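# Move top cable-tie strip onto steel plate against bar

## Task

Lift the uppermost strip of plastic cable ties out of the tray and set it down lying flat on the steel plate, with the tie heads facing up and pressed against the front face of the steel bar. The remaining strips must stay undisturbed where they are.

## Robot and tools

Robot: two arms, left_arm and right_arm. Each carries an identical five-fingered right hand, so the hands are not mirrored and every hand axis and number means the same on both.

World frame (used in results): origin on the floor plane z = 0, straight below the midpoint of the two arm bases, which sit 0.90 m higher. +x points forward, the direction both arms face; +z is up; left_arm is on the +y side. Left and right in camera images do not necessarily match the arm names.

Hand point: a point fixed to the palm, 0.15 m out from the wrist flange along the fingers and 0.05 m in front of the palm. Its +z runs along straight fingers, +y points out of the palm, +x crosses the palm away from the thumb. Straight fingers extend about 0.06-0.07 m past it, 0.06 m behind it along -y. A wrist bracket on the little-finger side can strike things, and with fingers level the wrist may hang below the hand point and reach the table first.

Row layout: every row is one list of 28 numbers, each in [-1, 1], always covering both arms. Order: left_arm dx, dy, dz, rx, ry, rz; left hand little, ring, middle, index, thumb_bend, thumb_turn, force_limit, speed; then the same 14 for right_arm. The six pose numbers are offsets, not a pose: they count from that arm's Hand target at the start of the action or move, measured along the Hand target's own axes. 1.0 equals 0.6 m for dx, dy, dz or 180 degrees for the rotation vector rx, ry, rz. Every row in one action counts from the same start, and a repeated offset moves the arm further. All six zeros re-requests the current Hand target. Commanded orientation is clipped to within 32 degrees of the measured one each step.

Hand numbers: the six motor values are absolute targets; for fingers and thumb_bend +1 is straight and -1 curled; thumb_turn +1 lies beside the palm, -1 swings it in front opposite the fingers. force_limit maps -1..+1 to roughly 0..10 N at the fingertip (0..15 N for both thumb motors). speed rises from near zero at -1 to full at +0.48 and stays full above that. For a soft grip close at speed -0.94 or below. With the thumb in front, the hand can wrap objects about 0.035-0.065 m thick. To keep a hand unchanged, resend the eight numbers of its last executed row; if it has never been commanded, send hand_measured plus hand_force_limit and hand_speed.

Tools:
- execute_actions(actions, cameras): actions is a list of actions, each up to 15 rows of 28 numbers, one row per 1/30 s step; a short action repeats its final row. Images only when actions is empty or cameras requests them.
- move(target, speed, blend, stop_force, zero, blocking, cameras): target is one 28-number row or a list of up to 15 rows; all offsets in a list count from the same starting Hand targets. speed is m/s, 0.002 to 3.2 (default 0.25), one value or one per target; turning is capped at twice that in rad/s. blend is a corner radius in m. stop_force is in N, 4 to 120, shared by both arms; it ends an arm's path when the wrist sensor feels that much resistance. zero (only with stop_force) re-zeroes before moving. blocking=false returns early and cannot combine with stop_force. Paths are straight and do not avoid obstacles or the other arm; keep paths away from an arm's own base.
- wait(seconds 0 to 10, cameras): lets time pass holding the last commands.
- stop(cameras): brakes a running move.
- zoom_image(camera, region): camera is one of cam_spot_left, cam_spot_right, cam_spot_wide, cam_left_wrist, cam_right_wrist; region is [x0, y0, x1, y1] in pixels, at most 504 by 504.
- show_instructions(): shows the reference images.
- zero_wrist_force(arm): arm is left_arm or right_arm.
- finished_scene(scene): scene is the current scene's number; irreversible.

Reading results: end_effector_position (m), end_effector_quat_wxyz, velocities (m/s, rad/s), all in the world frame and possibly off by a few cm. Hand target is the last commanded pose; the hand may rest short of it. hand_measured, hand_stopped_by (moving, target, force, stalled, fault) and hand_load_n list six values in motor order; a lost grip shows as hand_load_n near 0. Wrist force and Wrist torque are in the hand's own axes, plus a peak line. A move adds a move: line (done, off_target, moving, held, fault) and limits (paced, held). Joint torques include the arm's own weight.

Cautions: the arms are stiff, so aiming even slightly beyond a firm contact can trip a fault. A joint torque over its limit (elbow 132, wrist joints 47.5, shoulders 290 N m) or about 150 N outside force stops that arm for 10 s. Avoid fast contact, letting parts fall or drop while moving, hitting the tray, plate or bar, pinching between the two hands, and excess finger force. Hot motors (MOTOR HOT at 70 °C, brake at 85 °C) come from holding loads or stretched poses. Place the strip gently, heads up, touching the bar's front, and do not disturb the other strips.

Each tool is called after ">>>" as name(argument=value, ...) on one line, values as JSON.

Reference images:

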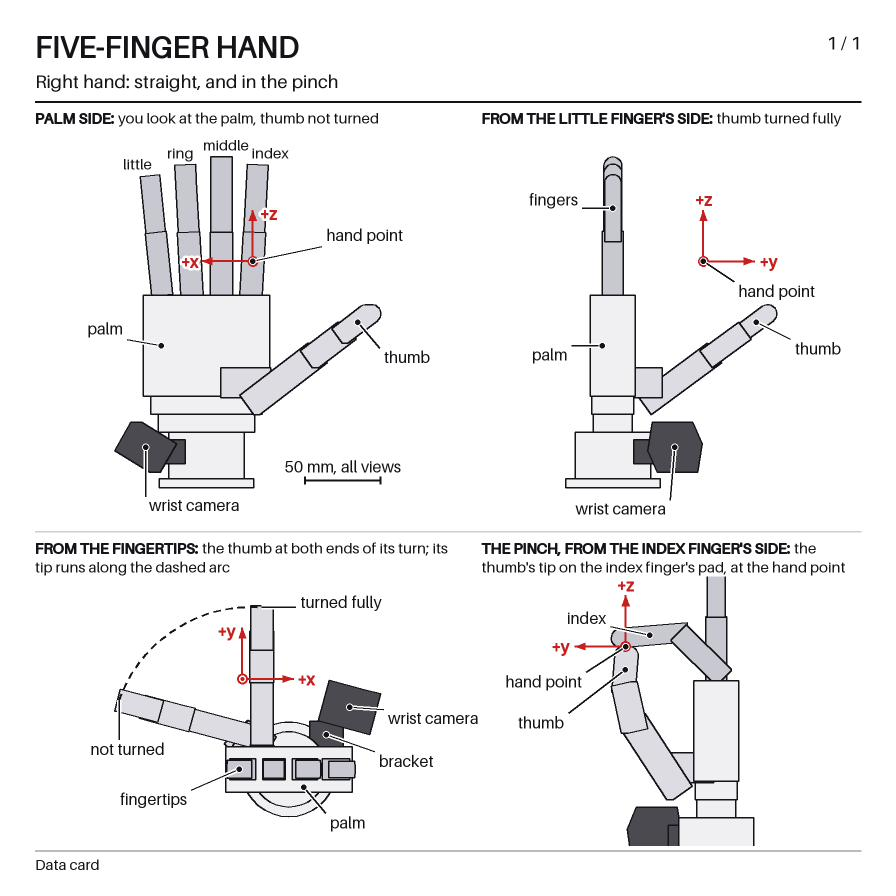

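## Session

>>> execute_actions(actions=[])

Scene clock: 0.00 s.
left_arm: end_effector_position=(+0.4295, +0.6766, +1.1194) hand_measured=(+1.000, +1.000, +1.000, +1.000, +1.000, +1.000) hand_load_n=(+0.0, +0.0, +0.0, +0.0, +0.0, +0.0) hand_stopped_by=(target, target, target, target, target, target) hand_force_limit=0.00 hand_speed=-0.80 end_effector_quat_wxyz=(+0.000, +0.000, +1.000, +0.000) | right_arm: end_effector_position=(+0.4295, -0.4234, +1.1194) hand_measured=(+1.000, +1.000, +1.000, +1.000, +1.000, +1.000) hand_load_n=(+0.0, +0.0, +0.0, +0.0, +0.0, +0.0) hand_stopped_by=(target, target, target, target, target, target) hand_force_limit=0.00 hand_speed=-0.80 end_effector_quat_wxyz=(+0.000, +0.000, +1.000, +0.000)
Joint positions: left_arm=[-0.281 -1.567 2.134 1.004 1.571 -1.851] | right_arm=[-0.28 -1.567 2.134 1.004 1.571 -1.851]
Joint velocities: within noise
Joint torques (N m): no reading
Wrist force (N): no reading
Wrist torque (N m): no reading
Wrist force, peak (N): no reading
Hand target: left_arm +0.4295, +0.6766, +1.1194; +0.000, +0.000, +1.000, +0.000 | right_arm +0.4295, -0.4234, +1.1194; +0.000, +0.000, +1.000, +0.000

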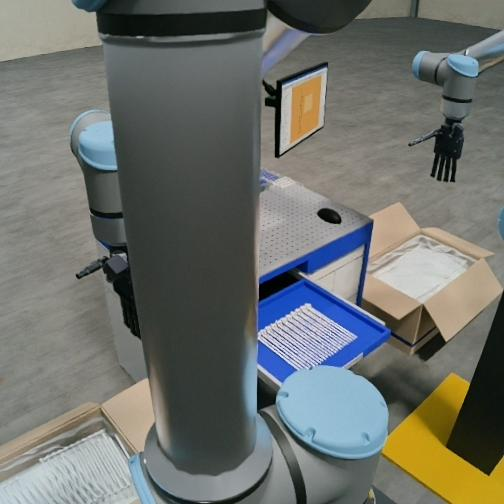

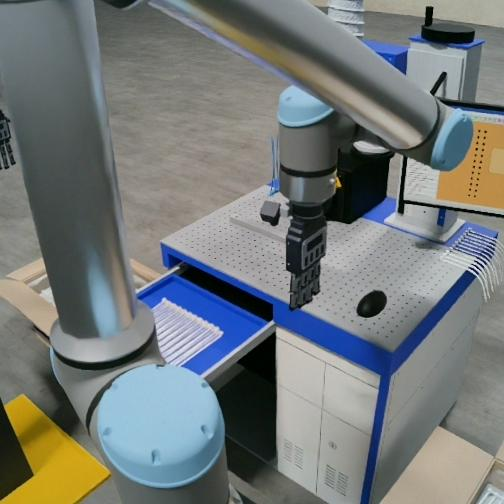

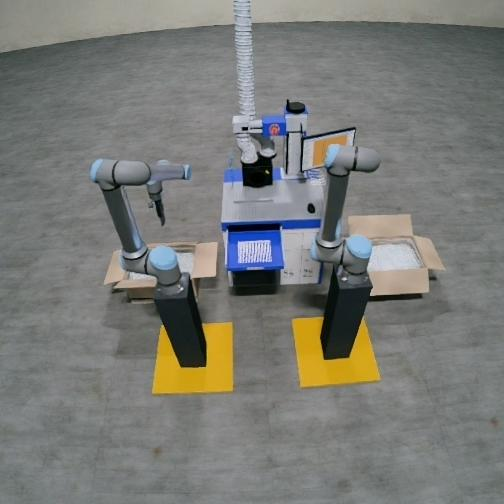

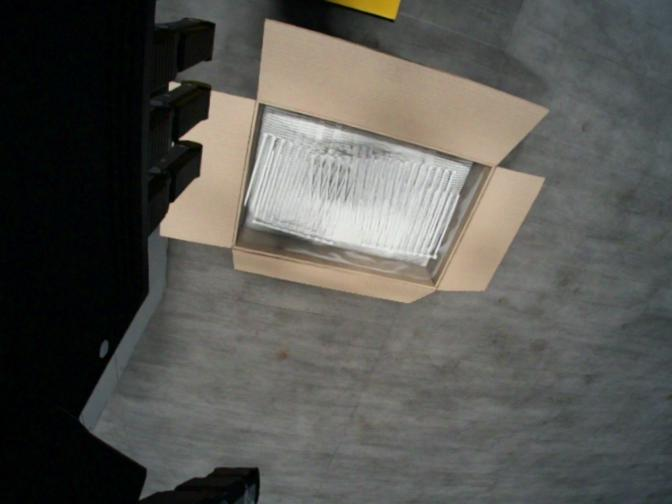

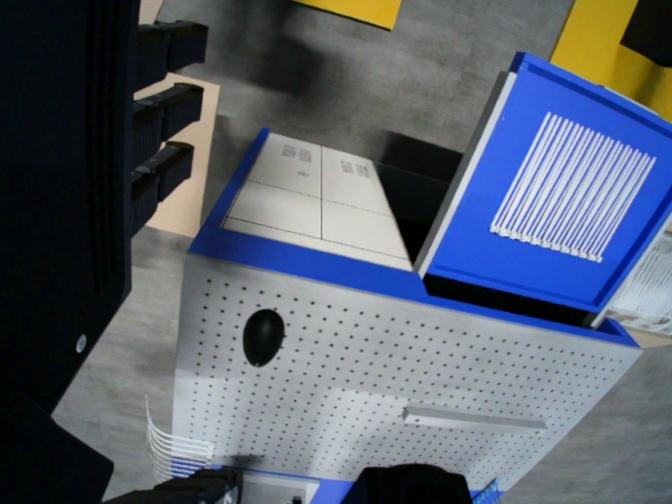

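>>> zoom_image(camera="cam_right_wrist", region=[380, 40, 672, 340])

>>> zoom_image(camera="cam_right_wrist", region=[180, 240, 672, 504])

>>> zoom_image(camera="cam_spot_left", region=[240, 150, 420, 390])

>>> zoom_image(camera="cam_spot_right", region=[120, 150, 504, 400])

>>> zoom_image(camera="cam_spot_wide", region=[190, 80, 370, 310])

Scaled by 1.680 from the camera's 672x504 image, which has a finer 960x720 frame.

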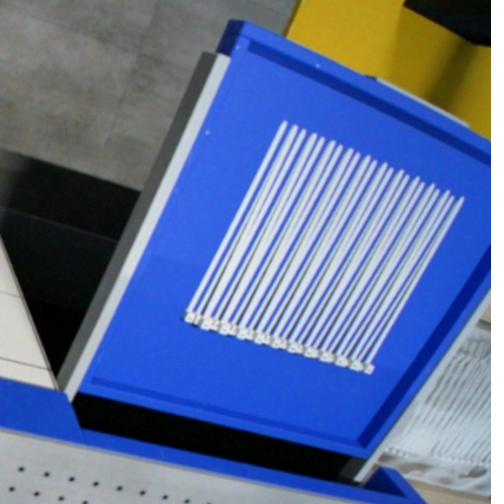

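Scaled by 1.024 from the camera's 672x504 image, which has a finer 960x720 frame.

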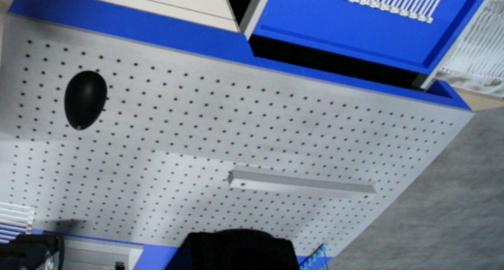

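Scaled by 2.100 from the camera's 504x504 image, which has a finer 720x720 frame.

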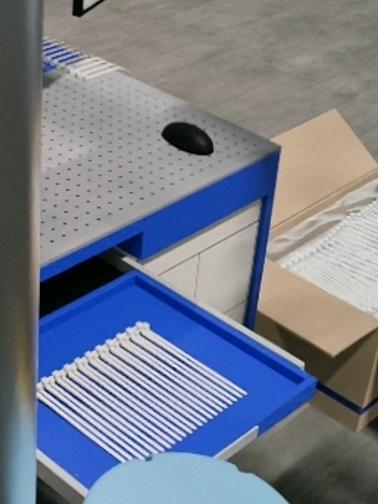

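Scaled by 1.312 from the camera's 504x504 image, which has a finer 720x720 frame.

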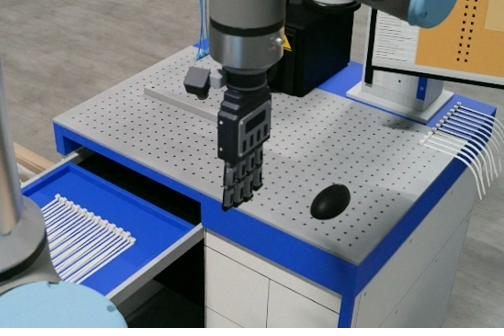

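Scaled by 2.191 from the camera's 504x504 image, which has a finer 720x720 frame.

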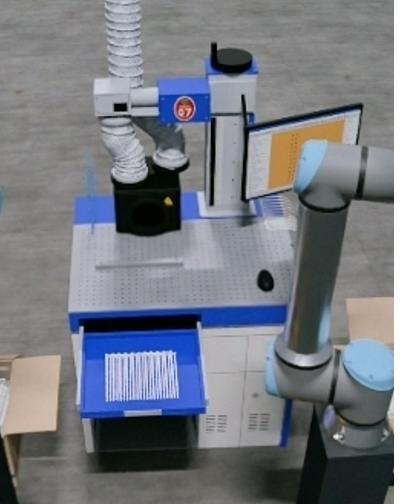

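>>> move(target=[0,0,0,0,0,0,1,1,1,1,1,1,0,-0.8, 0.15,0.797,0.367,0,0,0,1,1,1,1,1,1,0,-0.8], cameras=["all"])

Scene clock: 42.73 s.
left_arm: end_effector_position=(+0.4295, +0.6766, +1.1194) hand_measured=(+1.000, +1.000, +1.000, +1.000, +1.000, +1.000) hand_load_n=(+0.0, +0.0, +0.0, +0.0, +0.0, +0.0) hand_stopped_by=(target, target, target, target, target, target) hand_force_limit=0.00 hand_speed=-0.80 end_effector_quat_wxyz=(+0.000, +0.000, +1.000, +0.000) | right_arm: end_effector_position=(+0.3395, +0.0547, +0.8992) hand_measured=(+1.000, +1.000, +1.000, +1.000, +1.000, +1.000) hand_load_n=(+0.0, +0.0, +0.0, +0.0, +0.0, +0.0) hand_stopped_by=(target, target, target, target, target, target) hand_force_limit=0.00 hand_speed=-0.80 end_effector_quat_wxyz=(+0.000, +0.000, +1.000, +0.000)
Joint positions: left_arm=[-0.281 -1.567 2.134 1.004 1.571 -1.851] | right_arm=[0.773 -0.985 1.823 0.733 1.571 -0.798]
Joint torques (N m): left_arm=[1.83 -32.52 -29.68 4.52 -0.05 0.18] | right_arm=[7.97 -60.97 -27.01 3.34 0.87 0.76]
Wrist force (N): left_arm=[0.2 0.0 -0.1] | right_arm=[-0.4 -0.3 0.0]
Wrist torque (N m): left_arm=[0.01 -0.05 0.02] | right_arm=[-0.01 0.09 0.09]
Wrist force, peak (N): left_arm=[0.6 0.3 -1.0] | right_arm=[-0.7 -2.6 -1.3]
Hand target: left_arm +0.4295, +0.6766, +1.1194; +0.000, +0.000, +1.000, +0.000 | right_arm +0.3395, +0.0548, +0.8992; +0.000, +0.000, +1.000, +0.000
Off the commanded pose: left_arm 0.000 m, 0 deg | right_arm 0.000 m, 0 deg.
move: done
camera_calibration:
cam_right_wrist: T_world_to_cam=[[-0.251676, 0.967356, 0.0296997, 0.00252518], [0.840465, 0.203242, 0.502306, -0.743688], [0.479872, 0.15138, -0.86418, 0.718934], [0, 0, 0, 1]] pos_world=[0.280682, 0.0398731, 0.994772]

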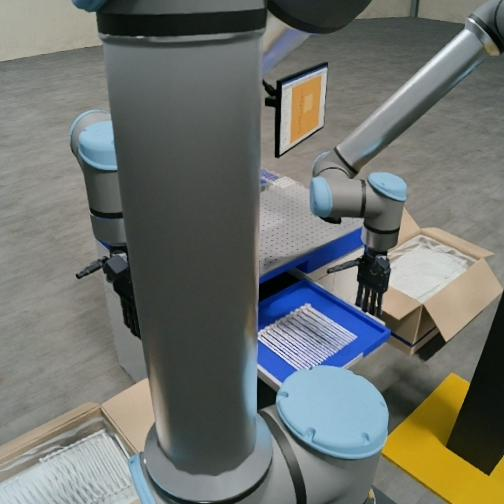

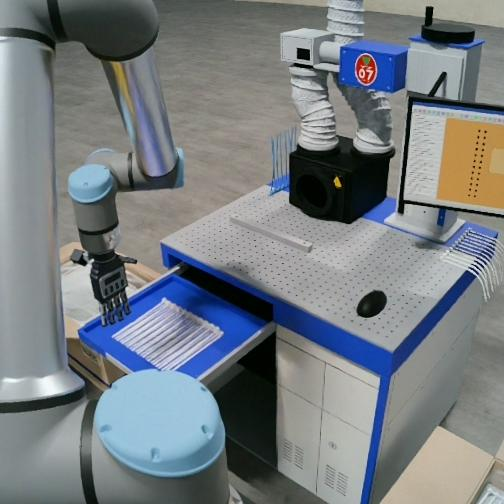

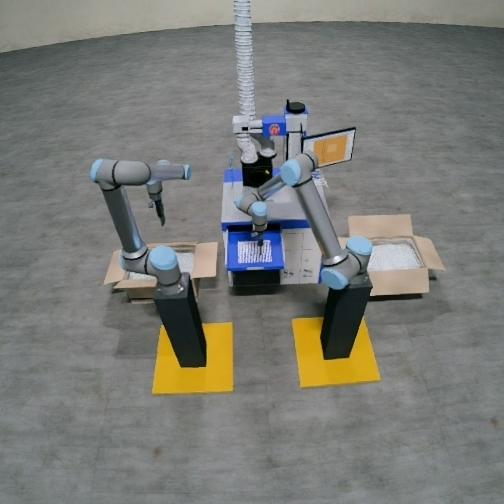

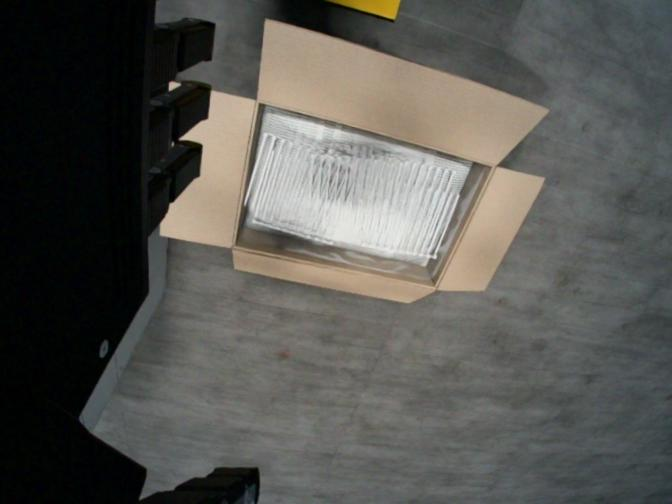

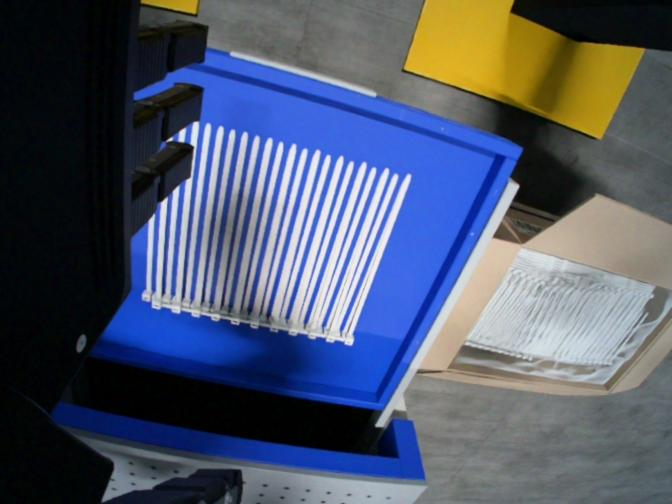

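>>> zoom_image(camera="cam_right_wrist", region=[130, 250, 380, 370])

>>> zoom_image(camera="cam_right_wrist", region=[130, 100, 430, 360])

>>> zoom_image(camera="cam_spot_right", region=[220, 190, 320, 260])

>>> zoom_image(camera="cam_spot_right", region=[100, 280, 240, 380])

Scaled by 2.016 from the camera's 672x504 image, which has a finer 960x720 frame.

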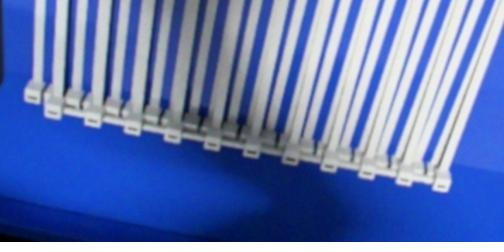

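Scaled by 1.680 from the camera's 672x504 image, which has a finer 960x720 frame.

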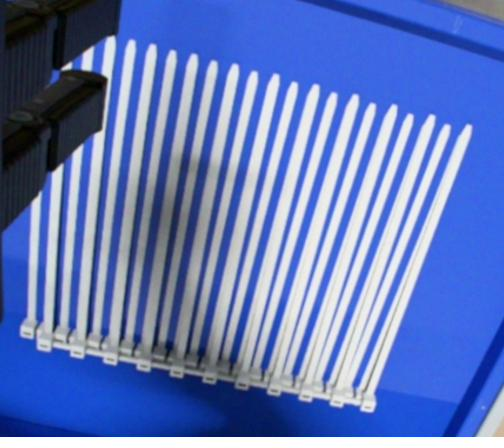

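Scaled by 5.040 from the camera's 504x504 image, which has a finer 720x720 frame.

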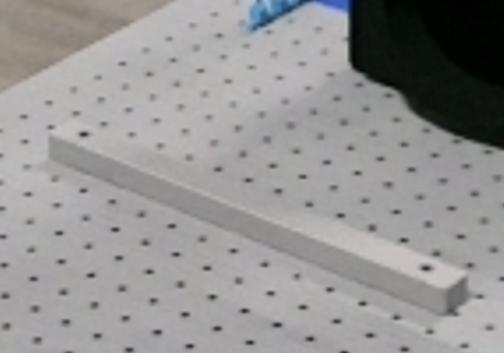

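Scaled by 3.600 from the camera's 504x504 image, which has a finer 720x720 frame.

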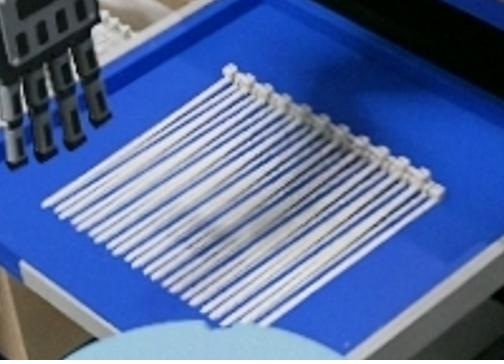

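>>> move(target=[0,0,0,0,0,0,1,1,1,1,1,1,0,-0.8, -0.3,-0.03,0.167,0,0,0,1,1,1,1,1,1,0,-0.8], cameras=["cam_right_wrist","cam_spot_right"])

>>> zoom_image(camera="cam_right_wrist", region=[130, 150, 672, 504])

Scene clock: 66.97 s.
left_arm: end_effector_position=(+0.4295, +0.6766, +1.1194) hand_measured=(+1.000, +1.000, +1.000, +1.000, +1.000, +1.000) hand_load_n=(+0.0, +0.0, +0.0, +0.0, +0.0, +0.0) hand_stopped_by=(target, target, target, target, target, target) hand_force_limit=0.00 hand_speed=-0.80 end_effector_quat_wxyz=(+0.000, +0.000, +1.000, +0.000) | right_arm: end_effector_position=(+0.5195, +0.0367, +0.7990) hand_measured=(+1.000, +1.000, +1.000, +1.000, +1.000, +1.000) hand_load_n=(+0.0, +0.0, +0.0, +0.0, +0.0, +0.0) hand_stopped_by=(target, target, target, target, target, target) hand_force_limit=0.00 hand_speed=-0.80 end_effector_quat_wxyz=(+0.000, +0.000, +1.000, +0.000)
Joint positions: left_arm=[-0.281 -1.567 2.134 1.004 1.571 -1.851] | right_arm=[0.578 -0.756 1.62 0.706 1.571 -0.993]
Joint torques (N m): left_arm=[0.73 -31.62 -30.32 4.52 -0.19 0.27] | right_arm=[6.44 -78.32 -24.94 2.61 -2.15 1.01]
Wrist force (N): left_arm=[-0.1 -0.2 -0.2] | right_arm=[-0.2 -0.2 0.0]
Wrist torque (N m): left_arm=[-0.02 0.02 -0.02] | right_arm=[-0.02 0.01 -0.05]
Wrist force, peak (N): left_arm=[0.6 -0.5 -0.7] | right_arm=[-2.3 -0.6 1.6]
Hand target: left_arm +0.4295, +0.6766, +1.1194; +0.000, +0.000, +1.000, +0.000 | right_arm +0.5195, +0.0368, +0.7990; +0.000, +0.000, +1.000, +0.000
Off the commanded pose: left_arm 0.000 m, 0 deg | right_arm 0.000 m, 0 deg.
move: done
camera_calibration:
cam_right_wrist: T_world_to_cam=[[-0.251468, 0.967409, 0.0297151, 0.068104], [0.840525, 0.203058, 0.502281, -0.840982], [0.479877, 0.151284, -0.864194, 0.548704], [0, 0, 0, 1]] pos_world=[0.460682, 0.0218734, 0.894572]
Images, in order (width x height): cam_spot_right 504x504, cam_right_wrist 672x504.

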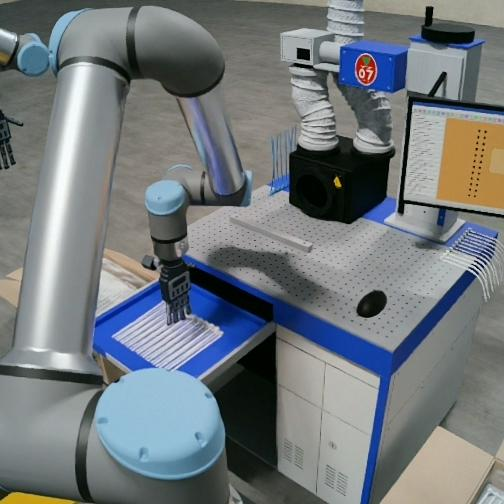

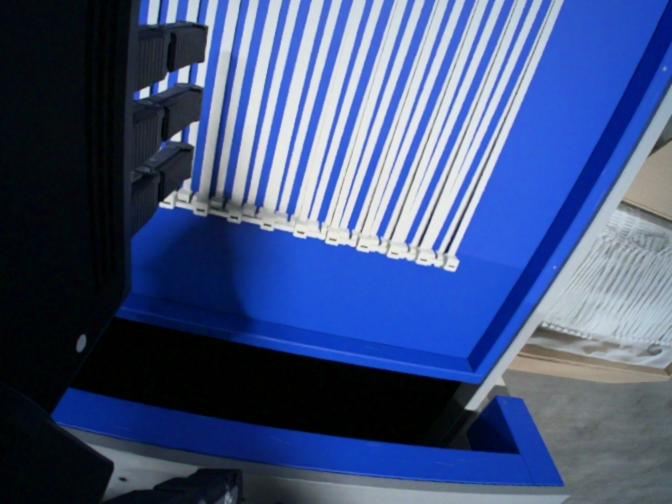

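Region (130, 150, 672, 504) is 542x354 pixels. A region can be at most 504 by 504 pixels.

>>> zoom_image(camera="cam_right_wrist", region=[150, 180, 320, 260])

>>> zoom_image(camera="cam_right_wrist", region=[300, 200, 480, 290])

Scaled by 2.965 from the camera's 672x504 image, which has a finer 960x720 frame.

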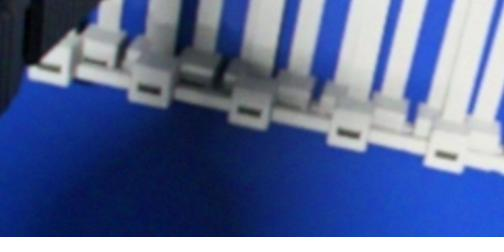

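Scaled by 2.800 from the camera's 672x504 image, which has a finer 960x720 frame.

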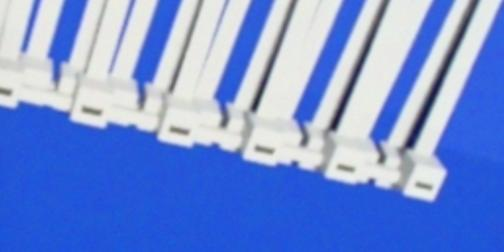

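>>> move(target=[-0.184,-0.834,0.554,0.109,-0.109,0.4913,1,1,1,1,1,1,0,-0.8, 0.167,-0.45,-0.25,0,0,0,1,1,1,1,1,1,0,-0.8], cameras=["all"])

Scene clock: 168.83 s.
left_arm: end_effector_position=(+0.5399, +0.1760, +0.7870) hand_measured=(+1.000, +1.000, +1.000, +1.000, +1.000, +1.000) hand_load_n=(+0.0, +0.0, +0.0, +0.0, +0.0, +0.0) hand_stopped_by=(target, target, target, target, target, target) hand_force_limit=0.00 hand_speed=-0.80 end_effector_quat_wxyz=(+0.153, +0.690, +0.690, -0.153) | right_arm: end_effector_position=(+0.4193, -0.2333, +0.9490) hand_measured=(+1.000, +1.000, +1.000, +1.000, +1.000, +1.000) hand_load_n=(+0.0, +0.0, +0.0, +0.0, +0.0, +0.0) hand_stopped_by=(target, target, target, target, target, target) hand_force_limit=0.00 hand_speed=-0.80 end_effector_quat_wxyz=(+0.000, +0.000, +1.000, +0.000)
Joint positions: left_arm=[-0.785 -0.922 2.045 0.129 1.875 -0.834] | right_arm=[0.2 -1.249 2.143 0.676 1.571 -1.371]
Joint torques (N m): left_arm=[21.24 -68.52 -6.02 6.74 -2.58 1.2] | right_arm=[14.5 -34.94 -31.58 0.11 -2.17 1.82]
Wrist force (N): left_arm=[0.9 0.3 -0.4] | right_arm=[-0.1 -0.6 0.1]
Wrist torque (N m): left_arm=[0.11 -0.07 0.14] | right_arm=[-0.07 0.00 0.01]
Wrist force, peak (N): left_arm=[-0.4 1.1 -1.7] | right_arm=[0.1 -1.4 -0.5]
Hand target: left_arm +0.5399, +0.1762, +0.7870; +0.153, +0.690, +0.690, -0.153 | right_arm +0.4193, -0.2332, +0.9490; +0.000, +0.000, +1.000, +0.000
Off the commanded pose: left_arm 0.000 m, 0 deg | right_arm 0.000 m, 0 deg.
move: done
camera_calibration:
cam_left_wrist: T_world_to_cam=[[0.970847, 0.233795, -0.0528778, -0.523117], [0.17324, -0.531919, 0.828885, -0.655603], [0.165662, -0.813881, -0.556915, 0.605038], [0, 0, 0, 1]] pos_world=[0.521212, 0.266003, 0.852713]
cam_right_wrist: T_world_to_cam=[[-0.251515, 0.967395, 0.0297982, 0.299576], [0.840515, 0.203055, 0.502298, -0.777293], [0.47987, 0.151381, -0.864181, 0.767277], [0, 0, 0, 1]] pos_world=[0.360482, -0.248126, 1.04457]

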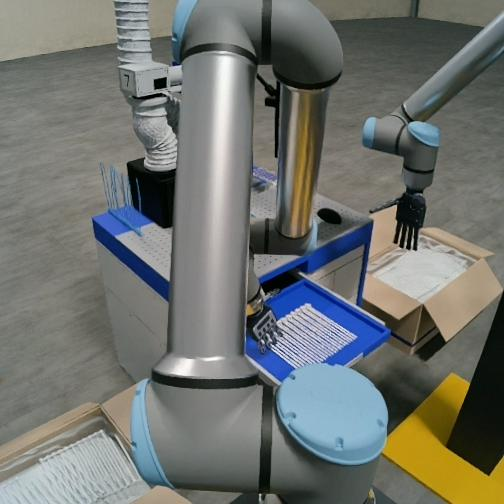

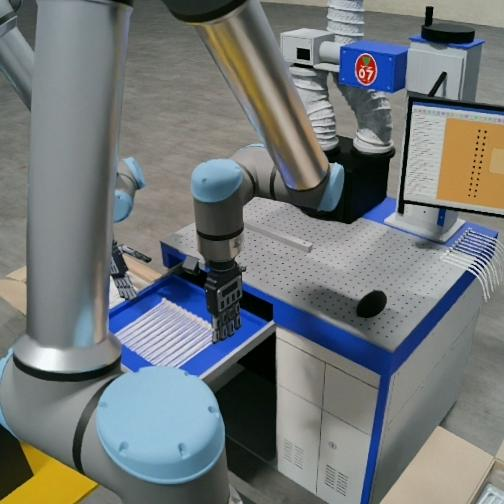

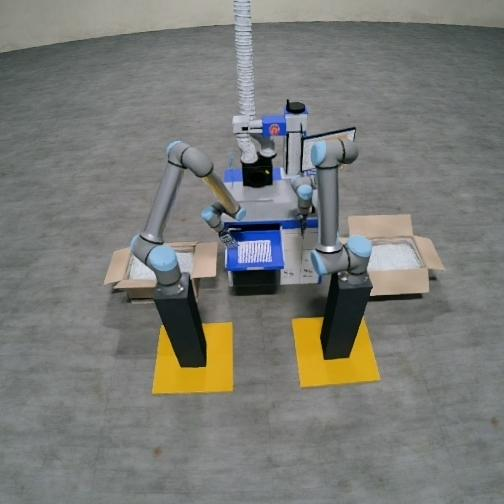

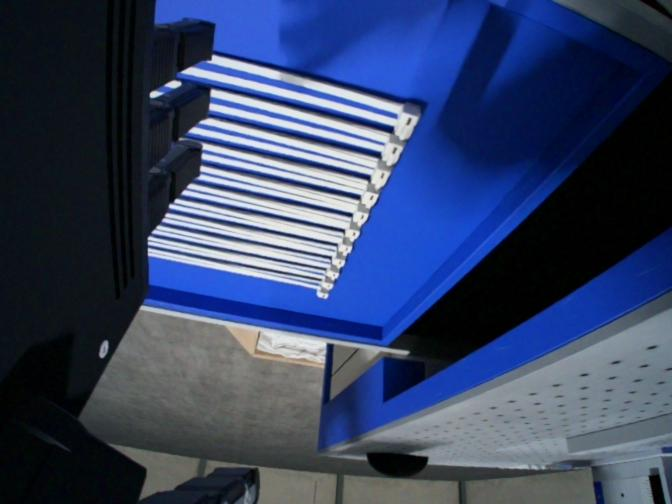

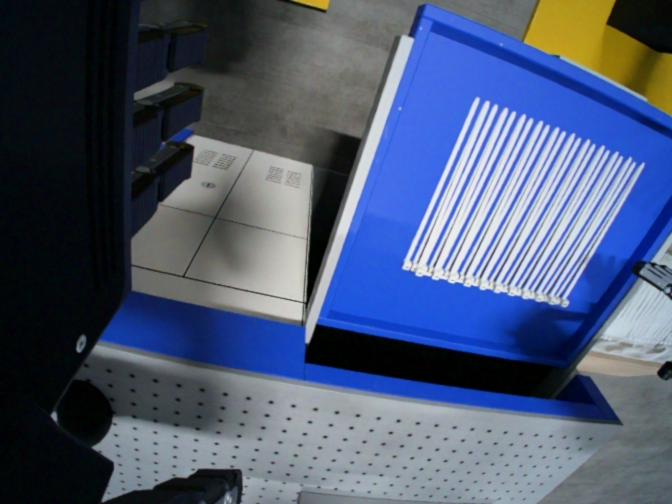

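>>> zoom_image(camera="cam_left_wrist", region=[290, 80, 450, 310])

>>> zoom_image(camera="cam_left_wrist", region=[340, 90, 440, 210])

Scaled by 2.191 from the camera's 672x504 image, which has a finer 960x720 frame.

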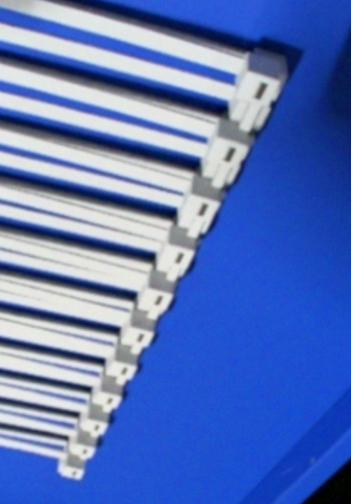

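Scaled by 4.200 from the camera's 672x504 image, which has a finer 960x720 frame.

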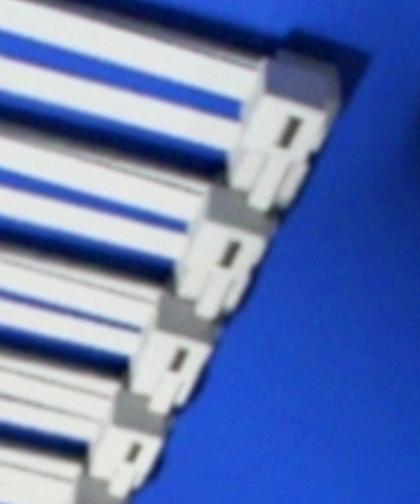

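>>> move(target=[0.047,0.042,0.046,0,-0.194,0,1,1,1,1,1,1,0,-0.8, 0,0,0,0,0,0,1,1,1,1,1,1,0,-0.8], cameras=["cam_left_wrist"])

Scene clock: 186.97 s.
left_arm: end_effector_position=(+0.5651, +0.1902, +0.7499) hand_measured=(+1.000, +1.000, +1.000, +1.000, +1.000, +1.000) hand_load_n=(+0.0, +0.0, +0.0, +0.0, +0.0, +0.0) hand_stopped_by=(target, target, target, target, target, target) hand_force_limit=0.00 hand_speed=-0.80 end_effector_quat_wxyz=(+0.353, +0.612, +0.613, -0.353) | right_arm: end_effector_position=(+0.4193, -0.2332, +0.9490) hand_measured=(+1.000, +1.000, +1.000, +1.000, +1.000, +1.000) hand_load_n=(+0.0, +0.0, +0.0, +0.0, +0.0, +0.0) hand_stopped_by=(target, target, target, target, target, target) hand_force_limit=0.00 hand_speed=-0.80 end_effector_quat_wxyz=(+0.000, +0.000, +1.000, +0.000)
Joint positions: left_arm=[-0.564 -0.745 2.096 -0.525 2.391 -0.901] | right_arm=[0.2 -1.249 2.143 0.676 1.571 -1.371]
Joint torques (N m): left_arm=[-16.58 -84.2 -4.62 -0.08 3.66 1.5] | right_arm=[19.72 -28.88 -31.55 0 -2.42 -0.76]
Wrist force (N): left_arm=[1.9 0.5 -1.3] | right_arm=[-0.6 -0.4 -0.1]
Wrist torque (N m): left_arm=[0.20 -0.15 -0.04] | right_arm=[-0.03 0.09 -0.02]
Wrist force, peak (N): left_arm=[2.8 0.4 -1.4] | right_arm=[0.0 -0.9 0.1]
Hand target: left_arm +0.5651, +0.1900, +0.7500; +0.353, +0.613, +0.613, -0.353 | right_arm +0.4193, -0.2332, +0.9490; +0.000, +0.000, +1.000, +0.000
Off the commanded pose: left_arm 0.000 m, 0 deg | right_arm 0.000 m, 0 deg.
move: done
camera_calibration:
cam_left_wrist: T_world_to_cam=[[0.970762, 0.161793, -0.177326, -0.445822], [0.173439, 0.0379558, 0.984113, -0.846654], [0.165953, -0.986095, 0.00878488, 0.200154], [0, 0, 0, 1]] pos_world=[0.546414, 0.301637, 0.752389]
Images, in order (width x height): cam_left_wrist 672x504.

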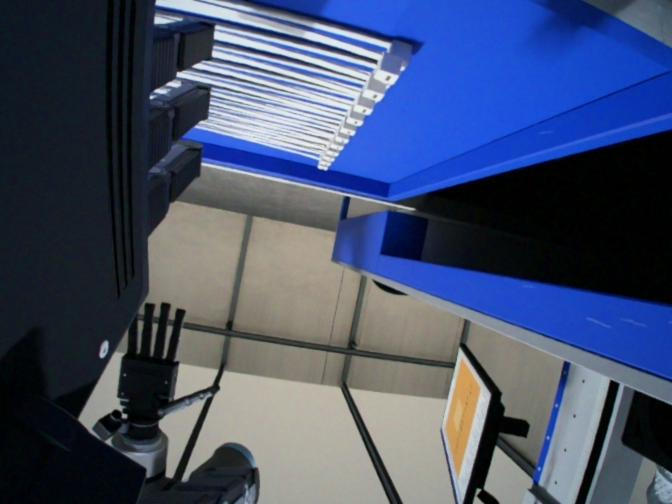

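>>> zoom_image(camera="cam_left_wrist", region=[300, 20, 430, 180])

>>> zoom_image(camera="cam_left_wrist", region=[350, 30, 420, 100])

Scaled by 3.150 from the camera's 672x504 image, which has a finer 960x720 frame.

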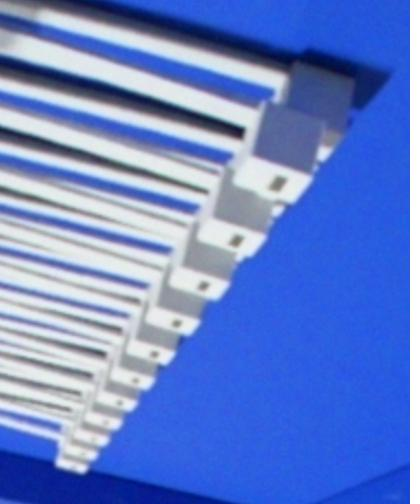

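Scaled by 7.200 from the camera's 672x504 image, which has a finer 960x720 frame.

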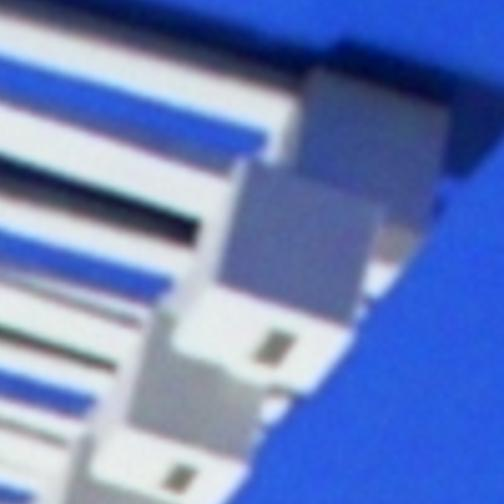

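>>> zoom_image(camera="cam_left_wrist", region=[340, 30, 420, 110])

>>> zoom_image(camera="cam_left_wrist", region=[310, 90, 370, 180])

Scaled by 6.300 from the camera's 672x504 image, which has a finer 960x720 frame.

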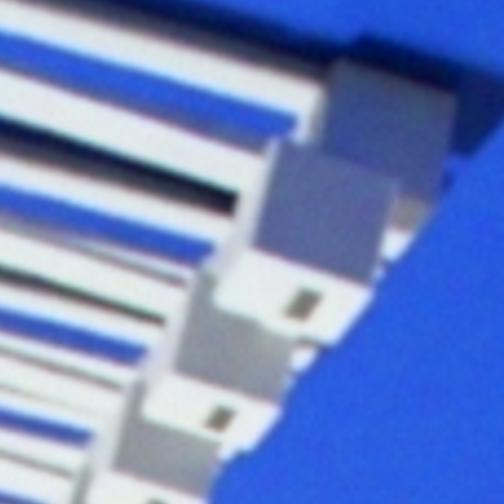

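Scaled by 5.600 from the camera's 672x504 image, which has a finer 960x720 frame.

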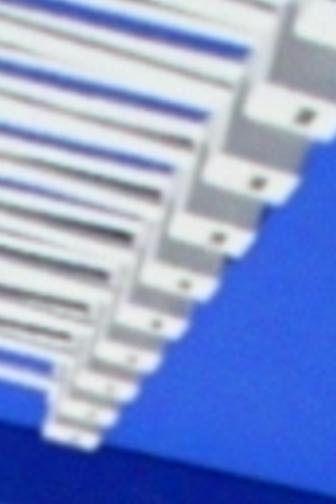

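>>> move(target=[0.0195,0,-0.2,0,0,0,1,1,1,1,1,1,0,-0.8, -0.25,0.439,0.215,0.2597,-0.2597,-0.4497,-1,-1,-1,0,0.3,-1,0,-0.2], cameras=["cam_left_wrist","cam_right_wrist"])

Scene clock: 295.17 s.
left_arm: end_effector_position=(+0.5652, +0.2998, +0.8001) hand_measured=(+1.000, +1.000, +1.000, +1.000, +1.000, +1.000) hand_load_n=(+0.0, +0.0, +0.0, +0.0, +0.0, +0.0) hand_stopped_by=(target, target, target, target, target, target) hand_force_limit=0.00 hand_speed=-0.80 end_effector_quat_wxyz=(+0.353, +0.613, +0.613, -0.353) | right_arm: end_effector_position=(+0.5692, +0.0302, +0.8199) hand_measured=(-1.000, -1.000, -1.000, +0.000, +0.300, -0.796) hand_load_n=(+0.0, +0.0, -1.5, +0.0, +1.5, +10.0) hand_stopped_by=(target, target, target, target, target, force) hand_force_limit=0.00 hand_speed=-0.20 end_effector_quat_wxyz=(-0.354, +0.613, -0.612, +0.354)
Joint positions: left_arm=[-0.359 -0.802 2.106 -0.28 2.515 -0.643] | right_arm=[0.714 -0.91 1.856 -0.294 2.174 -2.733]
Joint torques (N m): left_arm=[-17.79 -67.09 -17.1 -0.01 -1.72 -2.24] | right_arm=[-17.88 -91.9 -14.4 -0.02 3.13 -2.38]
Wrist force (N): left_arm=[2.1 0.0 -0.9] | right_arm=[-0.5 0.9 -1.3]
Wrist torque (N m): left_arm=[0.11 -0.18 0.03] | right_arm=[0.11 0.14 0.00]
Wrist force, peak (N): left_arm=[2.5 0.5 -1.9] | right_arm=[-0.5 1.0 -1.6]
Hand target: left_arm +0.5651, +0.2998, +0.8000; +0.353, +0.613, +0.613, -0.353 | right_arm +0.5693, +0.0302, +0.8200; -0.354, +0.612, -0.612, +0.354
Off the commanded pose: left_arm 0.000 m, 0 deg | right_arm 0.000 m, 0 deg.
move: done
camera_calibration:
cam_left_wrist: T_world_to_cam=[[0.970865, 0.161526, -0.177006, -0.454969], [0.173049, 0.0383564, 0.984166, -0.90013], [0.165758, -0.986123, 0.00928689, 0.307492], [0, 0, 0, 1]] pos_world=[0.546511, 0.41124, 0.80249]
cam_right_wrist: T_world_to_cam=[[-0.509189, -0.251983, -0.82294, 0.968774], [-0.537065, 0.840197, 0.0750392, 0.223186], [0.672523, 0.480182, -0.56315, 0.177454], [0, 0, 0, 1]] pos_world=[0.493813, -0.0286159, 0.880428]
Images, in order (width x height): cam_left_wrist 672x504, cam_right_wrist 672x504.

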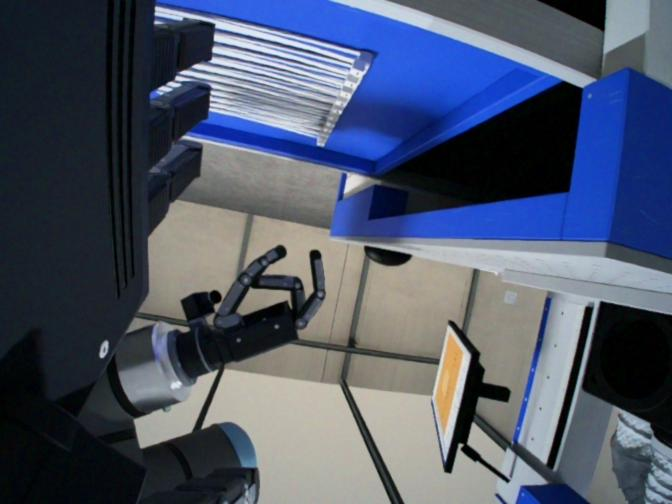

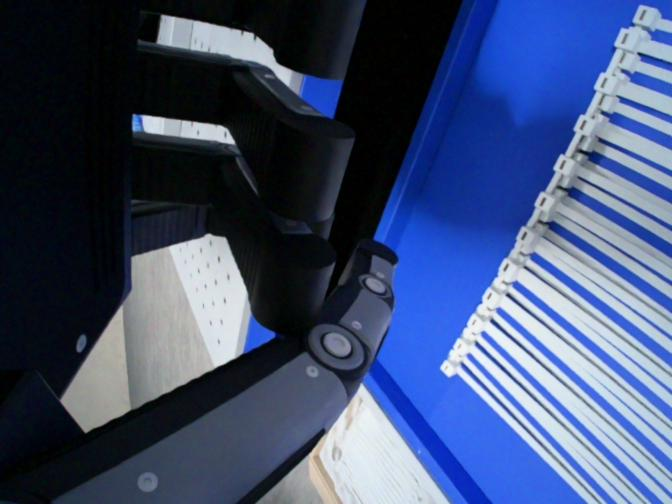

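>>> zoom_image(camera="cam_right_wrist", region=[430, 190, 600, 390])

>>> zoom_image(camera="cam_right_wrist", region=[550, 0, 672, 180])

>>> zoom_image(camera="cam_left_wrist", region=[190, 230, 340, 350])

Scaled by 2.520 from the camera's 672x504 image, which has a finer 960x720 frame.

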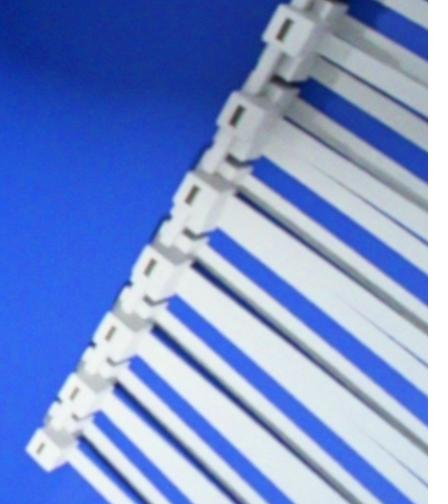

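Scaled by 2.800 from the camera's 672x504 image, which has a finer 960x720 frame.

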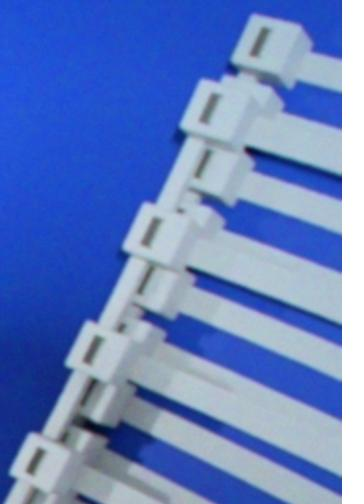

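Scaled by 3.360 from the camera's 672x504 image, which has a finer 960x720 frame.

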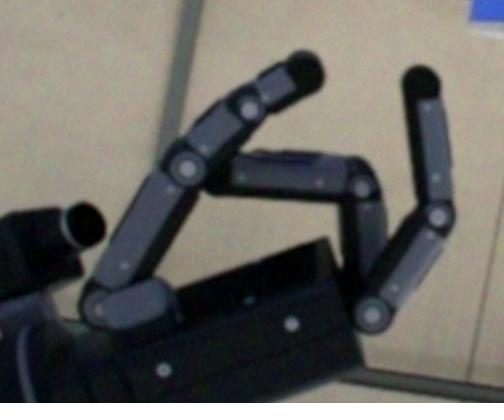

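>>> move(target=[[0,0,0,0,0,0,1,1,1,1,1,1,0,-0.8, -0.0273,0.0608,0.0947,0,0,0,-1,-1,0,0,0.3,-0.79,0,-0.2],[0,0,0,0,0,0,1,1,1,1,1,1,0,-0.8, -0.0273,0.0608,0.0947,0,0,0,-1,-1,0,0,0.3,-1,0,-0.2]], cameras=["cam_left_wrist","cam_right_wrist"])

>>> zoom_image(camera="cam_left_wrist", region=[250, 50, 450, 250])

>>> zoom_image(camera="cam_right_wrist", region=[300, 150, 550, 400])

Scene clock: 356.47 s.
left_arm: end_effector_position=(+0.5651, +0.2998, +0.8000) hand_measured=(+1.000, +1.000, +1.000, +1.000, +1.000, +1.000) hand_load_n=(+0.0, +0.0, +0.0, +0.0, +0.0, +0.0) hand_stopped_by=(target, target, target, target, target, target) hand_force_limit=0.00 hand_speed=-0.80 end_effector_quat_wxyz=(+0.353, +0.613, +0.613, -0.353) | right_arm: end_effector_position=(+0.6003, +0.0465, +0.7600) hand_measured=(-1.000, -1.000, +0.000, +0.000, +0.300, -1.000) hand_load_n=(+0.0, +0.0, +0.0, +0.0, +0.0, +0.0) hand_stopped_by=(target, target, target, target, target, target) hand_force_limit=0.00 hand_speed=-0.20 end_effector_quat_wxyz=(-0.354, +0.612, -0.612, +0.354)
Joint positions: left_arm=[-0.359 -0.802 2.106 -0.28 2.515 -0.643] | right_arm=[0.702 -0.797 1.786 -0.342 2.164 -2.742]
Joint torques (N m): left_arm=[-18.52 -51 2.41 -0.25 -1.92 -2.42] | right_arm=[19.92 -76.82 -13.05 4.21 3.18 2.1]
Wrist force (N): left_arm=[2.6 0.0 -1.6] | right_arm=[-0.1 0.9 -1.2]
Wrist torque (N m): left_arm=[0.15 -0.24 0.07] | right_arm=[0.09 0.07 0.16]
Wrist force, peak (N): left_arm=[2.6 0.0 -2.1] | right_arm=[0.6 -0.1 -2.8]
Hand target: left_arm +0.5651, +0.2998, +0.8000; +0.353, +0.613, +0.613, -0.353 | right_arm +0.6003, +0.0465, +0.7600; -0.354, +0.612, -0.612, +0.354
Off the commanded pose: left_arm 0.000 m, 0 deg | right_arm 0.000 m, 0 deg.
move: done
camera_calibration:
cam_left_wrist: T_world_to_cam=[[0.970864, 0.161445, -0.177085, -0.454777], [0.173147, 0.0382549, 0.984153, -0.900012], [0.16566, -0.98614, 0.0091866, 0.307551], [0, 0, 0, 1]] pos_world=[0.546411, 0.411139, 0.80239]
cam_right_wrist: T_world_to_cam=[[-0.509101, -0.251957, -0.823003, 0.939536], [-0.536994, 0.840251, 0.0749411, 0.230641], [0.672647, 0.4801, -0.563071, 0.114856], [0, 0, 0, 1]] pos_world=[0.524913, -0.0122162, 0.820629]
Images, in order (width x height): cam_left_wrist 672x504, cam_right_wrist 672x504.

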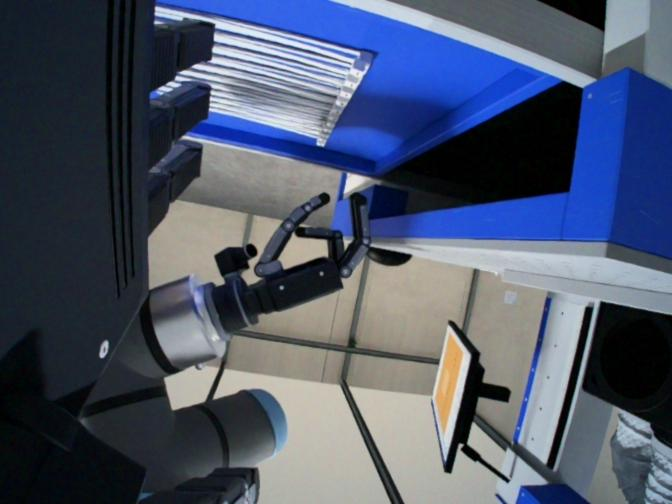

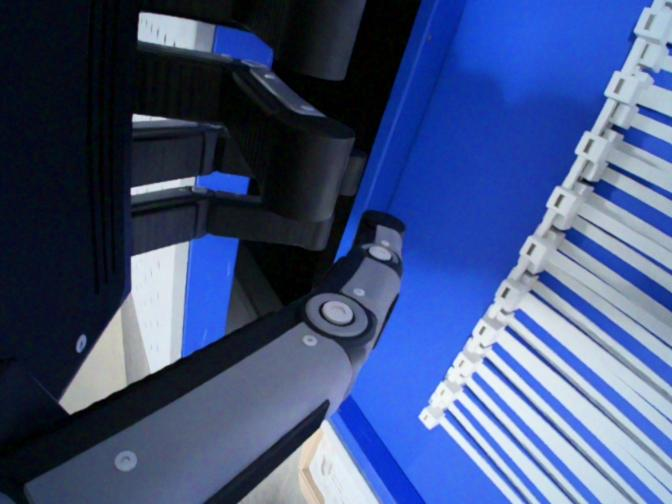

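Scaled by 2.520 from the camera's 672x504 image, which has a finer 960x720 frame.

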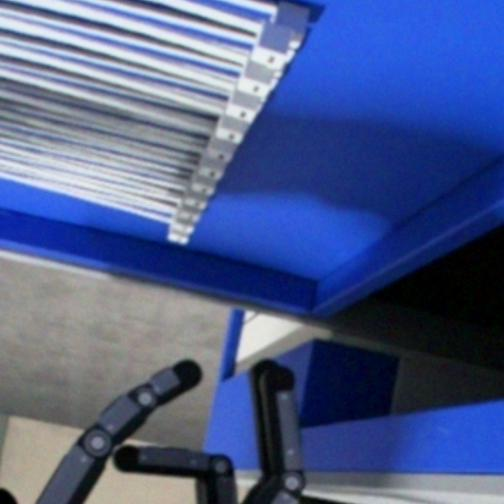

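Scaled by 2.016 from the camera's 672x504 image, which has a finer 960x720 frame.

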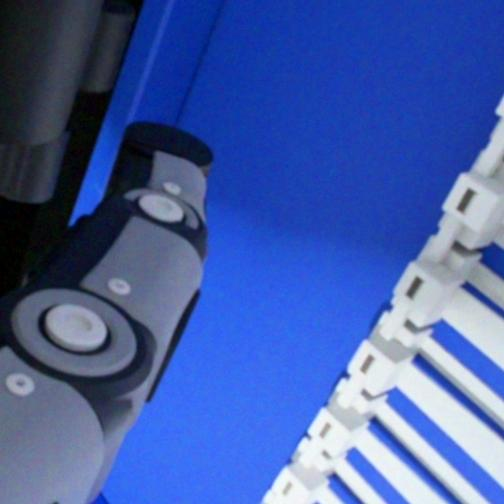

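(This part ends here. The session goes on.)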